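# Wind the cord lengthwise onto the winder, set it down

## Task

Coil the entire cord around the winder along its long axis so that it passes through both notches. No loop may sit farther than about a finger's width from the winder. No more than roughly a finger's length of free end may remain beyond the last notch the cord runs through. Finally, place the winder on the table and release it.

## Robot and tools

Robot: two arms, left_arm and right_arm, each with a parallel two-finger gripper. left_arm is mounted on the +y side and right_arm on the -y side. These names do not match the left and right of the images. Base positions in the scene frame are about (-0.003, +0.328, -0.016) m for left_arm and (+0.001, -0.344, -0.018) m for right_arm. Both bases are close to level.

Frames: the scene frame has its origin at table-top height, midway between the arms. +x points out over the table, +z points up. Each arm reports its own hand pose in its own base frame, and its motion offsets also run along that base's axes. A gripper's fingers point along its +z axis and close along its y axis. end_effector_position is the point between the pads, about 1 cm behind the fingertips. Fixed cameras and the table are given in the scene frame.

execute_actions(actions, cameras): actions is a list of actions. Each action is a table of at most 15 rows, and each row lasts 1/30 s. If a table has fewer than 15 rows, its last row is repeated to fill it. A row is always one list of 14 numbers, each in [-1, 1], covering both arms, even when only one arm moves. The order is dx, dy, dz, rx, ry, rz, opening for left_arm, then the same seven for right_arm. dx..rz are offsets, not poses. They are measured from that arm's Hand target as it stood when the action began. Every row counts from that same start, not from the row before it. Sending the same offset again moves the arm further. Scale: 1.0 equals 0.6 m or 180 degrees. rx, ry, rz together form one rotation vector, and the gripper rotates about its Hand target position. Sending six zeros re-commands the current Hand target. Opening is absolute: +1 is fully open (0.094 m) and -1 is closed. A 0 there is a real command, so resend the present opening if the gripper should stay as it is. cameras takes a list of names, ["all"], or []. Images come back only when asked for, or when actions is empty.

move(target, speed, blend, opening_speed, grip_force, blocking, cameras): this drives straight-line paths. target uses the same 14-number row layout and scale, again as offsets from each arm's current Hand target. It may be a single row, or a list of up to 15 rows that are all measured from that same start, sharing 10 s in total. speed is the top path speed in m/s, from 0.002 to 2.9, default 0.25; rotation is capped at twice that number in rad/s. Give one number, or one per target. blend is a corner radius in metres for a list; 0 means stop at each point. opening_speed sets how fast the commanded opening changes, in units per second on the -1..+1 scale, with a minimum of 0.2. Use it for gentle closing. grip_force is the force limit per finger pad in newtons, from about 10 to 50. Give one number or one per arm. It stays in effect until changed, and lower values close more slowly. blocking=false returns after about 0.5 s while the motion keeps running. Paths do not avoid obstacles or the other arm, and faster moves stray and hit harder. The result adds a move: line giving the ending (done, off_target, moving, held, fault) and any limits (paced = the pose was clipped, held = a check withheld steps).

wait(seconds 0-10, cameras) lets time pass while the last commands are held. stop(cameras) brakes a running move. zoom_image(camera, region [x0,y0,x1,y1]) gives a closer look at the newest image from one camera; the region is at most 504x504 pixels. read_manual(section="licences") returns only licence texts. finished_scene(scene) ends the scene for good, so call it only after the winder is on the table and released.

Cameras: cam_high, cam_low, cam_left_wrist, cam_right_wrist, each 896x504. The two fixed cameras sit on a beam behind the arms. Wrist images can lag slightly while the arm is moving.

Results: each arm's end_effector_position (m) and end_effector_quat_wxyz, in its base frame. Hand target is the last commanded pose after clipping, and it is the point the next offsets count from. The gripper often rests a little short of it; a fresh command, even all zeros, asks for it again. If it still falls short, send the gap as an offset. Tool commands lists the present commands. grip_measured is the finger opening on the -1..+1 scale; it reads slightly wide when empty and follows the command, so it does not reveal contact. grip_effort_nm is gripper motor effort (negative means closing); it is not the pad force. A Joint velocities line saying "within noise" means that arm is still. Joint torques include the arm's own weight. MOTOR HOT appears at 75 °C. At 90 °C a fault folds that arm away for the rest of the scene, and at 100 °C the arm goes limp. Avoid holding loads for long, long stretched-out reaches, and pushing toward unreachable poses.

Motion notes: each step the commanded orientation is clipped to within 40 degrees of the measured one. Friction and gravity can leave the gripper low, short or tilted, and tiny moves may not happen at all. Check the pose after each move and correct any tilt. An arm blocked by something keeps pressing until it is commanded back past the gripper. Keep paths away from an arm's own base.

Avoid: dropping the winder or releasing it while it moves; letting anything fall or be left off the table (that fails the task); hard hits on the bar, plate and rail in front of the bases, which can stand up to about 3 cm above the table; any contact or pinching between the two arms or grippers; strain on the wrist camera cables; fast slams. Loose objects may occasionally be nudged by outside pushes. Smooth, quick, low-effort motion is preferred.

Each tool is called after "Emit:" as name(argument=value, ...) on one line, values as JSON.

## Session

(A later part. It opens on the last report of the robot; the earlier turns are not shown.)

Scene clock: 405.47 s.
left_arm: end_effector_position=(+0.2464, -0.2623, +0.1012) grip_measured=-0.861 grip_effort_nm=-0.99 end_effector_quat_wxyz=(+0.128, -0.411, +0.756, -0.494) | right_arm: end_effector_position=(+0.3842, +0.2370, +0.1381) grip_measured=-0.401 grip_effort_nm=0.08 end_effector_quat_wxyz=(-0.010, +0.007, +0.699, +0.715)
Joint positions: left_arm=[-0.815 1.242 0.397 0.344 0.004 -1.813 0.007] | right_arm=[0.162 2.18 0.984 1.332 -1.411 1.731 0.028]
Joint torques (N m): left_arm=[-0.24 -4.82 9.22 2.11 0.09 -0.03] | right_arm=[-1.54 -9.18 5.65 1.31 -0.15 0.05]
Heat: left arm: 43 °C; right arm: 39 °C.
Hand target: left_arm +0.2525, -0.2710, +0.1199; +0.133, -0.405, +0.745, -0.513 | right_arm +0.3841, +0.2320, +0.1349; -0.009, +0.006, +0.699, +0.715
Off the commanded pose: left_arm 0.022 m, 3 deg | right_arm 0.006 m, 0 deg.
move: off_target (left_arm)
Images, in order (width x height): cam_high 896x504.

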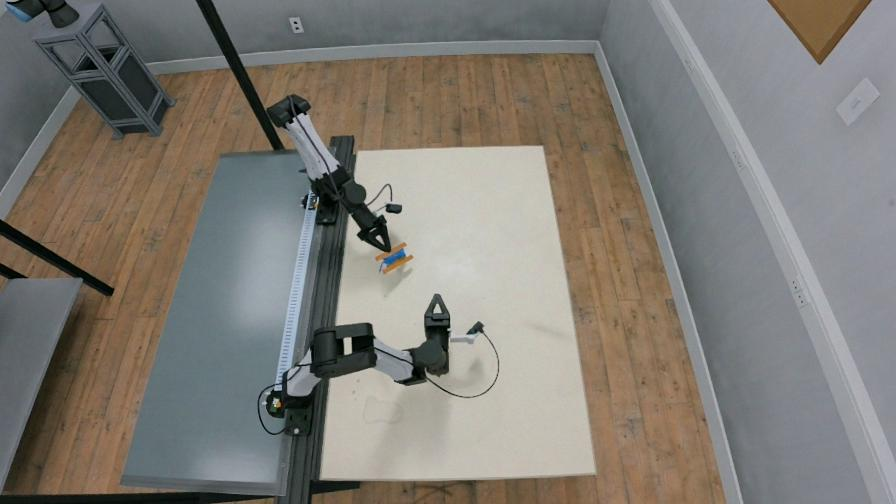

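Emit:
move(target=[0, 0, -0.0667, 0.0307, -0.0329, -0.0219, -0.96, 0, 0, 0, 0, 0, 0, -0.4], speed=0.06, cameras=["cam_low"])

Emit:
zoom_image(camera="cam_low", region=[460, 215, 550, 295])

Scene clock: 408.23 s.
left_arm: end_effector_position=(+0.2543, -0.2707, +0.0825) grip_measured=-0.861 grip_effort_nm=-0.99 end_effector_quat_wxyz=(+0.169, -0.351, +0.773, -0.500) | right_arm: end_effector_position=(+0.3842, +0.2370, +0.1381) grip_measured=-0.401 grip_effort_nm=0.08 end_effector_quat_wxyz=(-0.010, +0.007, +0.699, +0.715)
Joint positions: left_arm=[-0.815 1.393 0.353 0.582 0.004 -1.669 0.007] | right_arm=[0.162 2.18 0.984 1.332 -1.411 1.731 0.028]
Joint torques (N m): left_arm=[-0.2 -3.82 4.45 2.42 0.08 0.13] | right_arm=[-1.55 -9.18 5.65 1.31 -0.15 0.05]
Heat: left arm: 43 °C; right arm: 39 °C.
Hand target: left_arm +0.2525, -0.2709, +0.0798; +0.173, -0.345, +0.775, -0.501 | right_arm +0.3841, +0.2320, +0.1349; -0.009, +0.006, +0.699, +0.715
Off the commanded pose: left_arm 0.003 m, 1 deg | right_arm 0.006 m, 0 deg.
move: done
Images, in order (width x height): cam_low 896x504.

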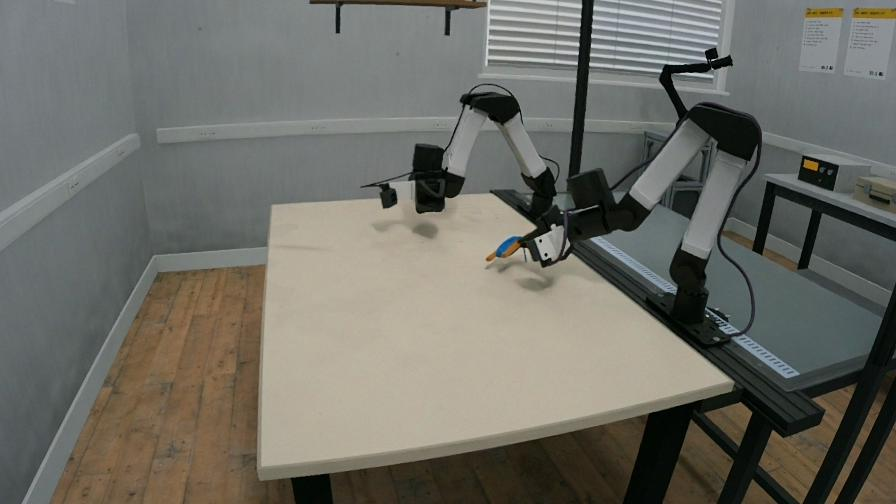

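Scaled by 5.600 from the camera's 896x504 image, which has a finer 1280x720 frame.

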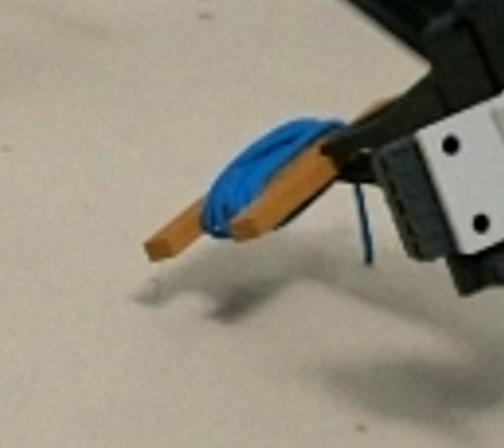

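Emit:
move(target=[0, 0, -0.0417, 0, 0, 0, -0.96, 0, 0, 0, 0, 0, 0, -0.4], speed=0.06, cameras=["cam_low"])

Emit:
zoom_image(camera="cam_low", region=[460, 215, 550, 295])

Scene clock: 409.63 s.
left_arm: end_effector_position=(+0.2551, -0.2714, +0.0583) grip_measured=-0.861 grip_effort_nm=-0.99 end_effector_quat_wxyz=(+0.170, -0.349, +0.773, -0.502) | right_arm: end_effector_position=(+0.3842, +0.2370, +0.1381) grip_measured=-0.401 grip_effort_nm=0.08 end_effector_quat_wxyz=(-0.010, +0.007, +0.699, +0.715)
Joint positions: left_arm=[-0.815 1.534 0.308 0.772 0.004 -1.666 0.007] | right_arm=[0.162 2.18 0.984 1.332 -1.411 1.731 0.028]
Joint torques (N m): left_arm=[-0.25 -4.26 3.75 2.36 0.09 0.1] | right_arm=[-1.55 -9.17 5.64 1.31 -0.15 0.04]
Heat: left arm: 43 °C; right arm: 39 °C.
Hand target: left_arm +0.2525, -0.2709, +0.0548; +0.173, -0.345, +0.775, -0.501 | right_arm +0.3841, +0.2320, +0.1349; -0.009, +0.006, +0.699, +0.715
Off the commanded pose: left_arm 0.004 m, 1 deg | right_arm 0.006 m, 0 deg.
move: done
Images, in order (width x height): cam_low 896x504.

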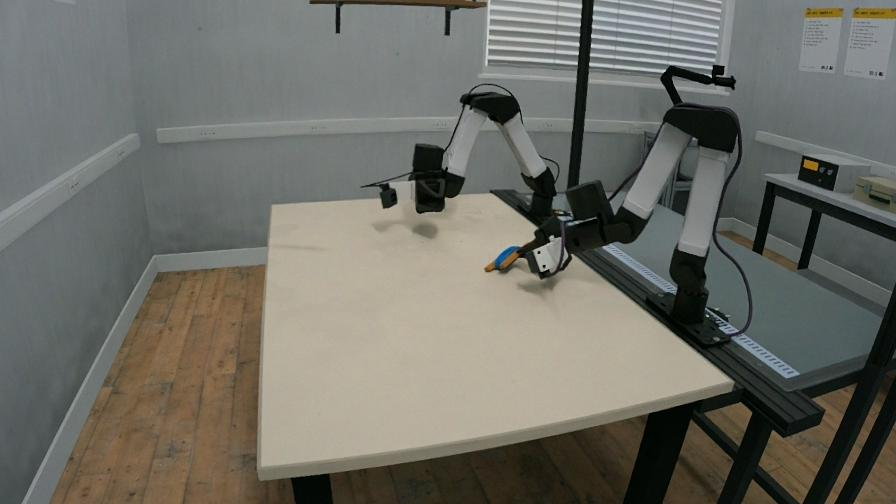

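Scaled by 5.600 from the camera's 896x504 image, which has a finer 1280x720 frame.

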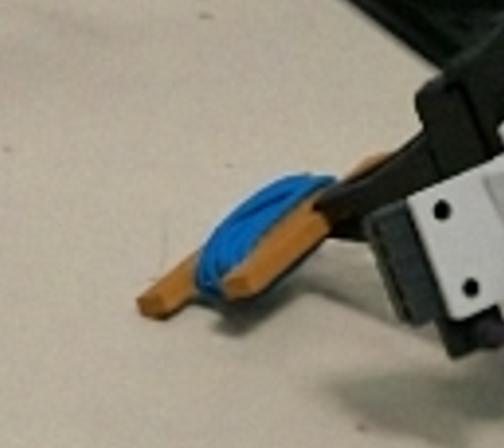

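Emit:
move(target=[0, 0, -0.0133, 0, 0, 0, -0.96, 0, 0, 0, 0, 0, 0, -0.4], speed=0.06, cameras=[])

Emit:
move(target=[0, 0, -0.0117, 0, 0, 0, -0.96, 0, 0, 0, 0, 0, 0, -0.4], speed=0.06, cameras=["cam_high"])

Emit:
zoom_image(camera="cam_high", region=[360, 225, 430, 295])

Scene clock: 410.93 s.
left_arm: end_effector_position=(+0.2571, -0.2736, +0.0561) grip_measured=-0.861 grip_effort_nm=-0.99 end_effector_quat_wxyz=(+0.174, -0.346, +0.767, -0.511) | right_arm: end_effector_position=(+0.3842, +0.2370, +0.1381) grip_measured=-0.401 grip_effort_nm=0.08 end_effector_quat_wxyz=(-0.010, +0.007, +0.699, +0.715)
Joint positions: left_arm=[-0.815 1.583 0.298 0.854 0.004 -1.664 0.007] | right_arm=[0.162 2.18 0.984 1.332 -1.411 1.731 0.028]
Joint torques (N m): left_arm=[-0.2 -4.16 3.29 2.17 0.08 0.09] | right_arm=[-1.55 -9.18 5.64 1.31 -0.15 0.05]
Heat: left arm: 43 °C; right arm: 39 °C.
Hand target: left_arm +0.2526, -0.2710, +0.0468; +0.173, -0.345, +0.775, -0.501 | right_arm +0.3841, +0.2320, +0.1349; -0.009, +0.006, +0.699, +0.715
Off the commanded pose: left_arm 0.011 m, 2 deg | right_arm 0.006 m, 0 deg.
move: off_target (left_arm)
No camera images: "cameras" was empty.

Scene clock: 411.80 s.
left_arm: end_effector_position=(+0.2586, -0.2751, +0.0540) grip_measured=-0.861 grip_effort_nm=-0.98 end_effector_quat_wxyz=(+0.178, -0.343, +0.763, -0.519) | right_arm: end_effector_position=(+0.3842, +0.2370, +0.1381) grip_measured=-0.401 grip_effort_nm=0.08 end_effector_quat_wxyz=(-0.010, +0.007, +0.699, +0.715)
Joint positions: left_arm=[-0.815 1.626 0.291 0.925 0.004 -1.661 0.007] | right_arm=[0.162 2.18 0.984 1.332 -1.411 1.731 0.028]
Joint torques (N m): left_arm=[-0.24 -4.1 2.99 2.05 0.11 0.05] | right_arm=[-1.55 -9.18 5.65 1.3 -0.15 0.05]
Heat: left arm: 43 °C; right arm: 39 °C.
Hand target: left_arm +0.2525, -0.2710, +0.0397; +0.173, -0.345, +0.775, -0.501 | right_arm +0.3841, +0.2320, +0.1349; -0.009, +0.006, +0.699, +0.715
Off the commanded pose: left_arm 0.016 m, 3 deg | right_arm 0.006 m, 0 deg.
move: off_target (left_arm)
Images, in order (width x height): cam_high 896x504.

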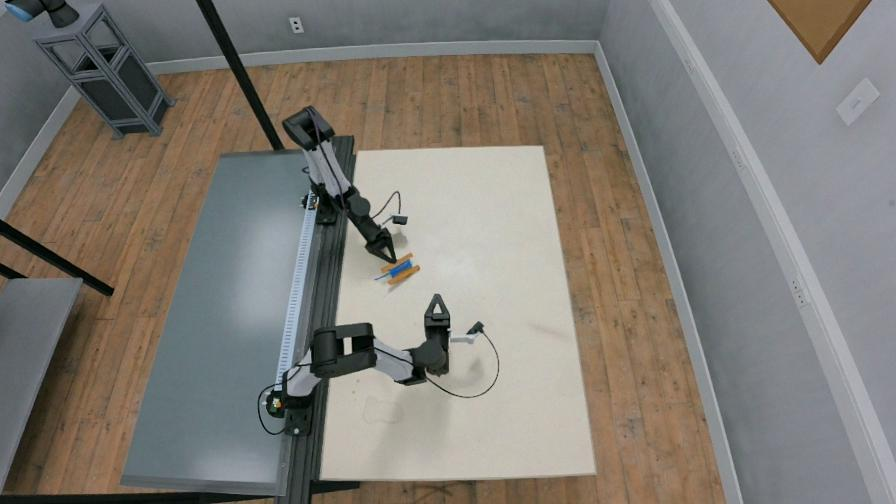

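Scaled by 7.200 from the camera's 896x504 image, which has a finer 1280x720 frame.

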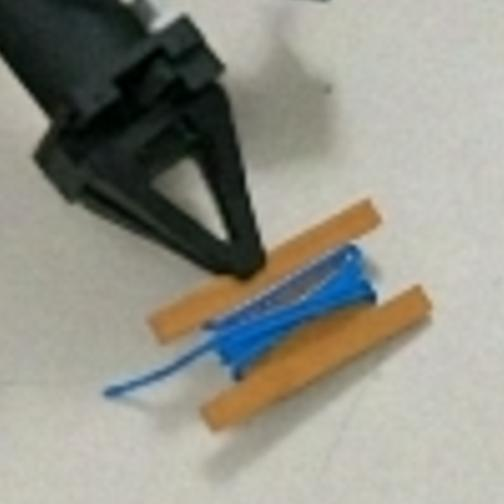

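Emit:
move(target=[0.004, -0.005, 0.012, 0.0170, -0.0183, -0.0122, -0.96, 0, 0, 0, 0, 0, 0, -0.4], speed=0.06, cameras=["cam_low"])

Emit:
zoom_image(camera="cam_low", region=[460, 225, 550, 305])

Scene clock: 414.50 s.
left_arm: end_effector_position=(+0.2573, -0.2742, +0.0505) grip_measured=-0.861 grip_effort_nm=-0.99 end_effector_quat_wxyz=(+0.197, -0.311, +0.781, -0.505) | right_arm: end_effector_position=(+0.3842, +0.2370, +0.1381) grip_measured=-0.401 grip_effort_nm=0.08 end_effector_quat_wxyz=(-0.010, +0.007, +0.699, +0.715)
Joint positions: left_arm=[-0.815 1.626 0.291 0.91 0.004 -1.575 0.007] | right_arm=[0.162 2.18 0.984 1.332 -1.411 1.731 0.028]
Joint torques (N m): left_arm=[-0.28 -7.17 4.82 1.67 0.09 0.07] | right_arm=[-1.55 -9.17 5.65 1.31 -0.15 0.05]
Heat: left arm: 42 °C; right arm: 39 °C.
Hand target: left_arm +0.2549, -0.2740, +0.0470; +0.195, -0.311, +0.789, -0.493 | right_arm +0.3841, +0.2320, +0.1349; -0.009, +0.006, +0.699, +0.715
Off the commanded pose: left_arm 0.004 m, 2 deg | right_arm 0.006 m, 0 deg.
move: done
Images, in order (width x height): cam_low 896x504.

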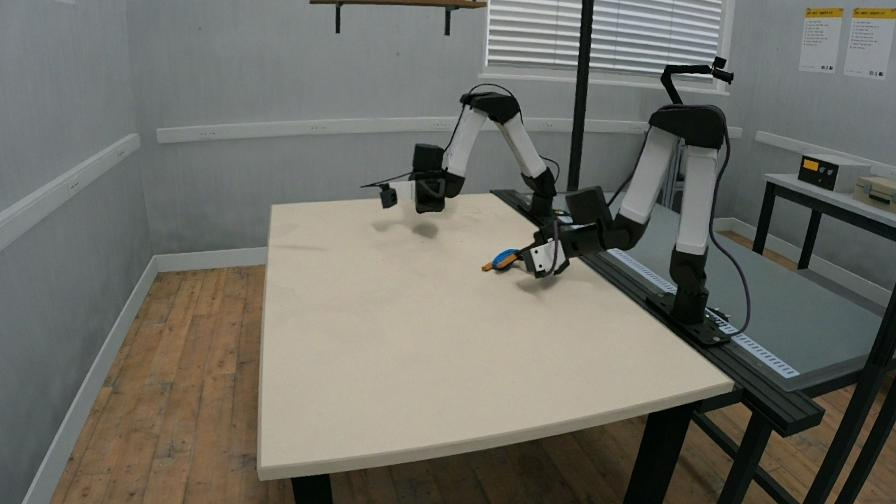

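Scaled by 5.600 from the camera's 896x504 image, which has a finer 1280x720 frame.

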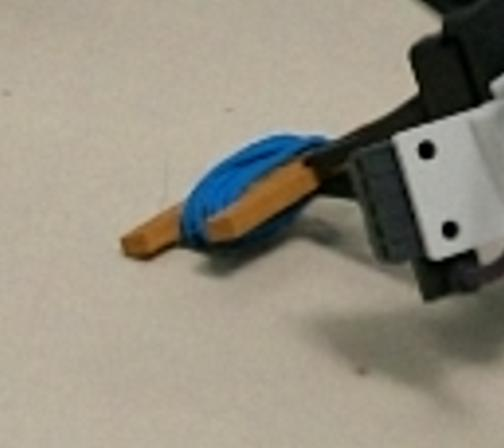

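Emit:
move(target=[0, 0, 0, 0, 0, 0, 0.05, 0, 0, 0, 0, 0, 0, -0.4], opening_speed=0.3, speed=0.05, cameras=["cam_low"])

Emit:
zoom_image(camera="cam_low", region=[460, 225, 550, 305])

Scene clock: 418.53 s.
left_arm: end_effector_position=(+0.2556, -0.2724, +0.0452) grip_measured=+0.048 grip_effort_nm=0.14 end_effector_quat_wxyz=(+0.194, -0.313, +0.787, -0.495) | right_arm: end_effector_position=(+0.3842, +0.2370, +0.1381) grip_measured=-0.401 grip_effort_nm=0.08 end_effector_quat_wxyz=(-0.010, +0.007, +0.699, +0.715)
Joint positions: left_arm=[-0.815 1.626 0.291 0.886 0.004 -1.574 0.049] | right_arm=[0.162 2.18 0.984 1.332 -1.411 1.731 0.028]
Joint torques (N m): left_arm=[-0.29 -7.2 4.83 1.88 0.07 0.04] | right_arm=[-1.55 -9.17 5.64 1.31 -0.15 0.05]
Heat: left arm: 42 °C; right arm: 39 °C.
Hand target: left_arm +0.2549, -0.2740, +0.0469; +0.195, -0.311, +0.789, -0.493 | right_arm +0.3841, +0.2320, +0.1349; -0.009, +0.006, +0.699, +0.715
Off the commanded pose: left_arm 0.003 m, 0 deg | right_arm 0.006 m, 0 deg.
move: done
Images, in order (width x height): cam_low 896x504.

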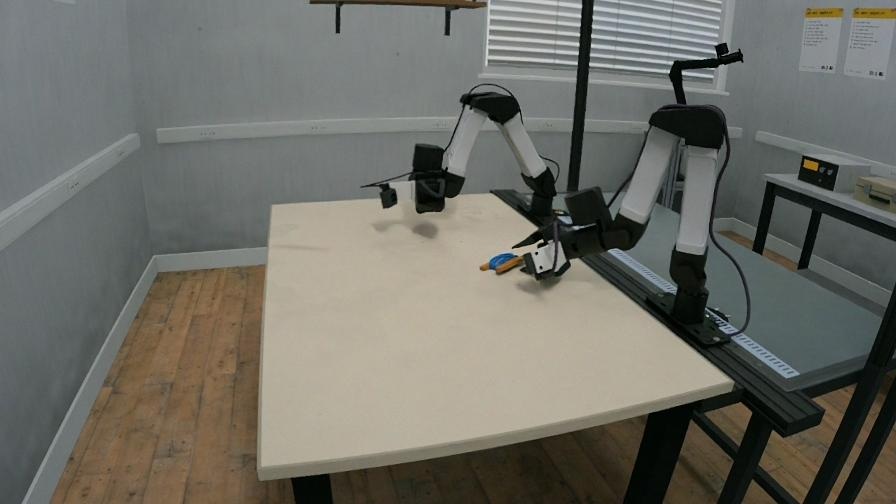

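Scaled by 5.600 from the camera's 896x504 image, which has a finer 1280x720 frame.

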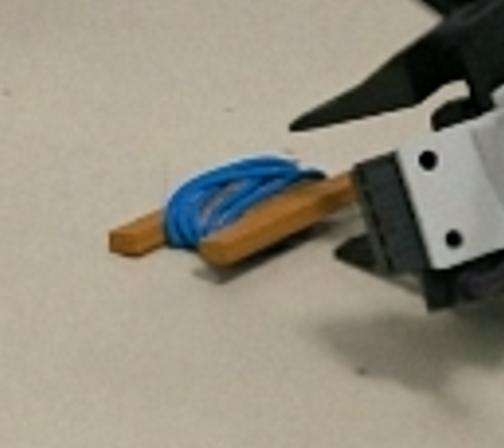

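Emit:
move(target=[[-0.0296, 0.0317, 0.004, 0, 0, 0, 0.05, 0, 0, 0, 0, 0, 0, -0.4], [-0.0682, 0.0731, 0.19, 0, 0, 0, 0.05, 0, 0, 0, 0, 0, 0, -0.4]], speed=[0.05, 0.15], blend=[0.005, 0], cameras=["cam_high"])

Emit:
zoom_image(camera="cam_high", region=[360, 235, 430, 305])

Scene clock: 421.77 s.
left_arm: end_effector_position=(+0.2105, -0.2256, +0.1454) grip_measured=+0.048 grip_effort_nm=0.13 end_effector_quat_wxyz=(+0.188, -0.315, +0.796, -0.482) | right_arm: end_effector_position=(+0.3842, +0.2370, +0.1381) grip_measured=-0.401 grip_effort_nm=0.08 end_effector_quat_wxyz=(-0.010, +0.007, +0.699, +0.715)
Joint positions: left_arm=[-0.818 0.826 0.398 -0.055 0.004 -1.574 0.049] | right_arm=[0.162 2.18 0.984 1.332 -1.411 1.731 0.028]
Joint torques (N m): left_arm=[-0.2 -1.11 9.99 2.07 0.07 0.03] | right_arm=[-1.55 -9.18 5.63 1.31 -0.15 0.05]
Heat: left arm: 42 °C; right arm: 39 °C.
Hand target: left_arm +0.2139, -0.2301, +0.1611; +0.195, -0.311, +0.789, -0.493 | right_arm +0.3841, +0.2320, +0.1349; -0.009, +0.006, +0.699, +0.715
Off the commanded pose: left_arm 0.017 m, 2 deg | right_arm 0.006 m, 0 deg.
move: off_target (left_arm)
Images, in order (width x height): cam_high 896x504.

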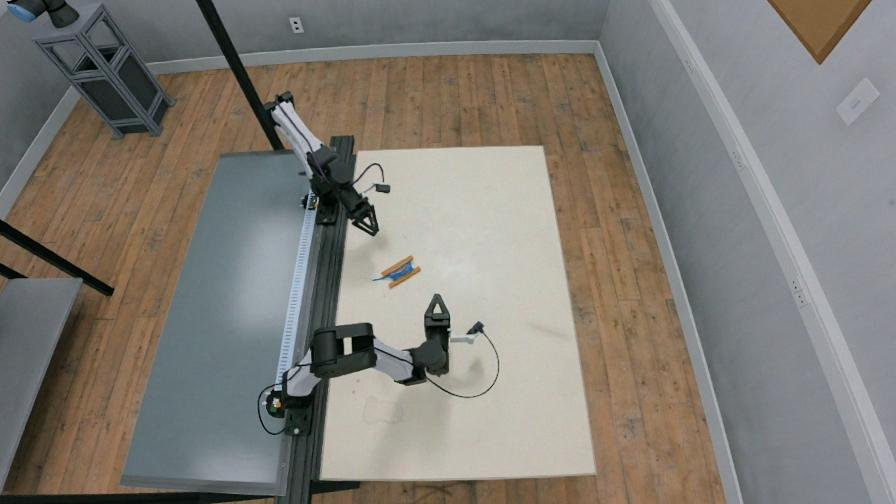

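Scaled by 7.200 from the camera's 896x504 image, which has a finer 1280x720 frame.

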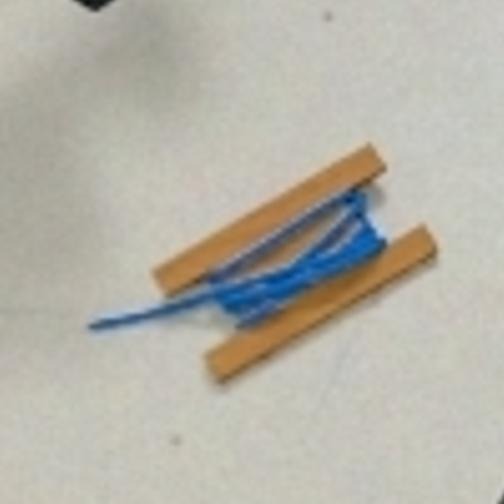

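Emit:
wait(seconds=0.1, cameras=["cam_right_wrist"])

Emit:
zoom_image(camera="cam_right_wrist", region=[600, 120, 800, 420])

Scene clock: 422.83 s.
left_arm: end_effector_position=(+0.2105, -0.2255, +0.1453) grip_measured=+0.048 grip_effort_nm=0.13 end_effector_quat_wxyz=(+0.188, -0.315, +0.796, -0.482) | right_arm: end_effector_position=(+0.3842, +0.2370, +0.1381) grip_measured=-0.401 grip_effort_nm=0.08 end_effector_quat_wxyz=(-0.010, +0.007, +0.699, +0.715)
Joint positions: left_arm=[-0.818 0.826 0.398 -0.056 0.004 -1.574 0.049] | right_arm=[0.162 2.18 0.984 1.332 -1.411 1.731 0.028]
Joint torques (N m): left_arm=[-0.16 -1.11 9.98 2.07 0.07 0.04] | right_arm=[-1.55 -9.18 5.64 1.31 -0.15 0.05]
Heat: left arm: 42 °C; right arm: 39 °C.
Hand target: left_arm +0.2139, -0.2301, +0.1611; +0.195, -0.311, +0.789, -0.493 | right_arm +0.3841, +0.2320, +0.1349; -0.009, +0.006, +0.699, +0.715
Tool commands: left_gripper/opening=+0.05 right_gripper/opening=-0.4
Off the commanded pose: left_arm 0.017 m, 2 deg | right_arm 0.006 m, 0 deg.
wait: 0.10 s; at rest from the start
camera_calibration:
cam_right_wrist: T_world_to_cam=[[-0.163569, 0.0653488, -0.984365, 0.194988], [-0.754228, -0.651463, 0.0820793, 0.446591], [-0.635914, 0.755861, 0.155847, 0.165832], [0, 0, 0, 1]] pos_world=[0.47418, 0.152849, 0.129439]
Images, in order (width x height): cam_right_wrist 896x504.

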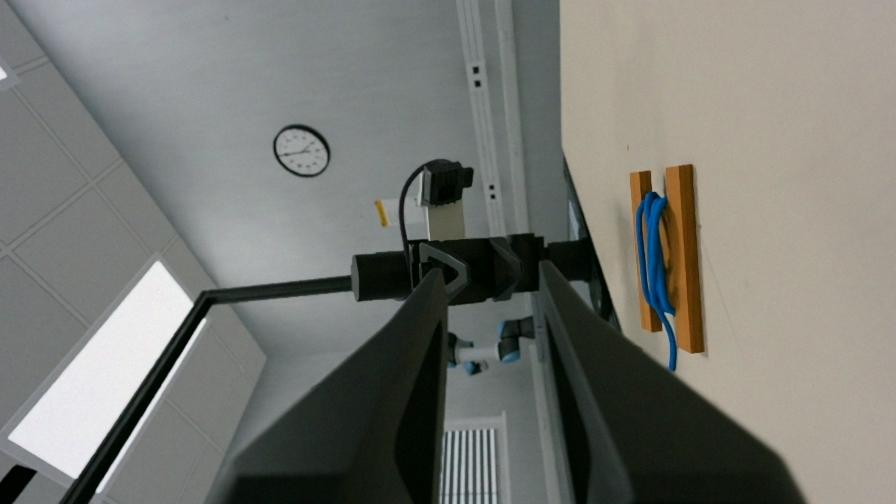

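Scaled by 1.680 from the camera's 896x504 image, which has a finer 1280x720 frame.

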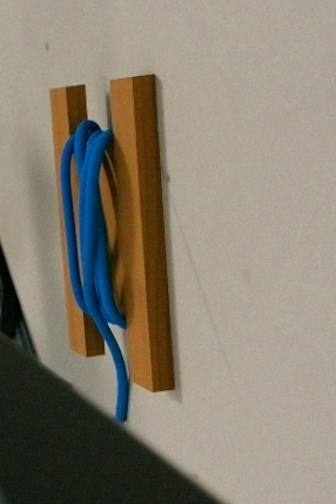

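Emit:
zoom_image(camera="cam_right_wrist", region=[625, 285, 725, 385])

Scaled by 5.040 from the camera's 896x504 image, which has a finer 1280x720 frame.

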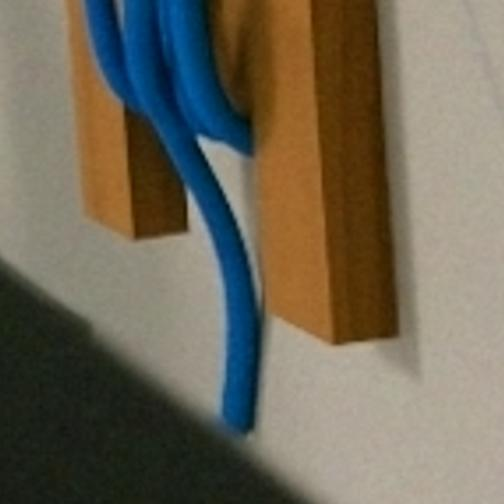

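Emit:
finished_scene(scene=2)

The scene is finished: the task was done.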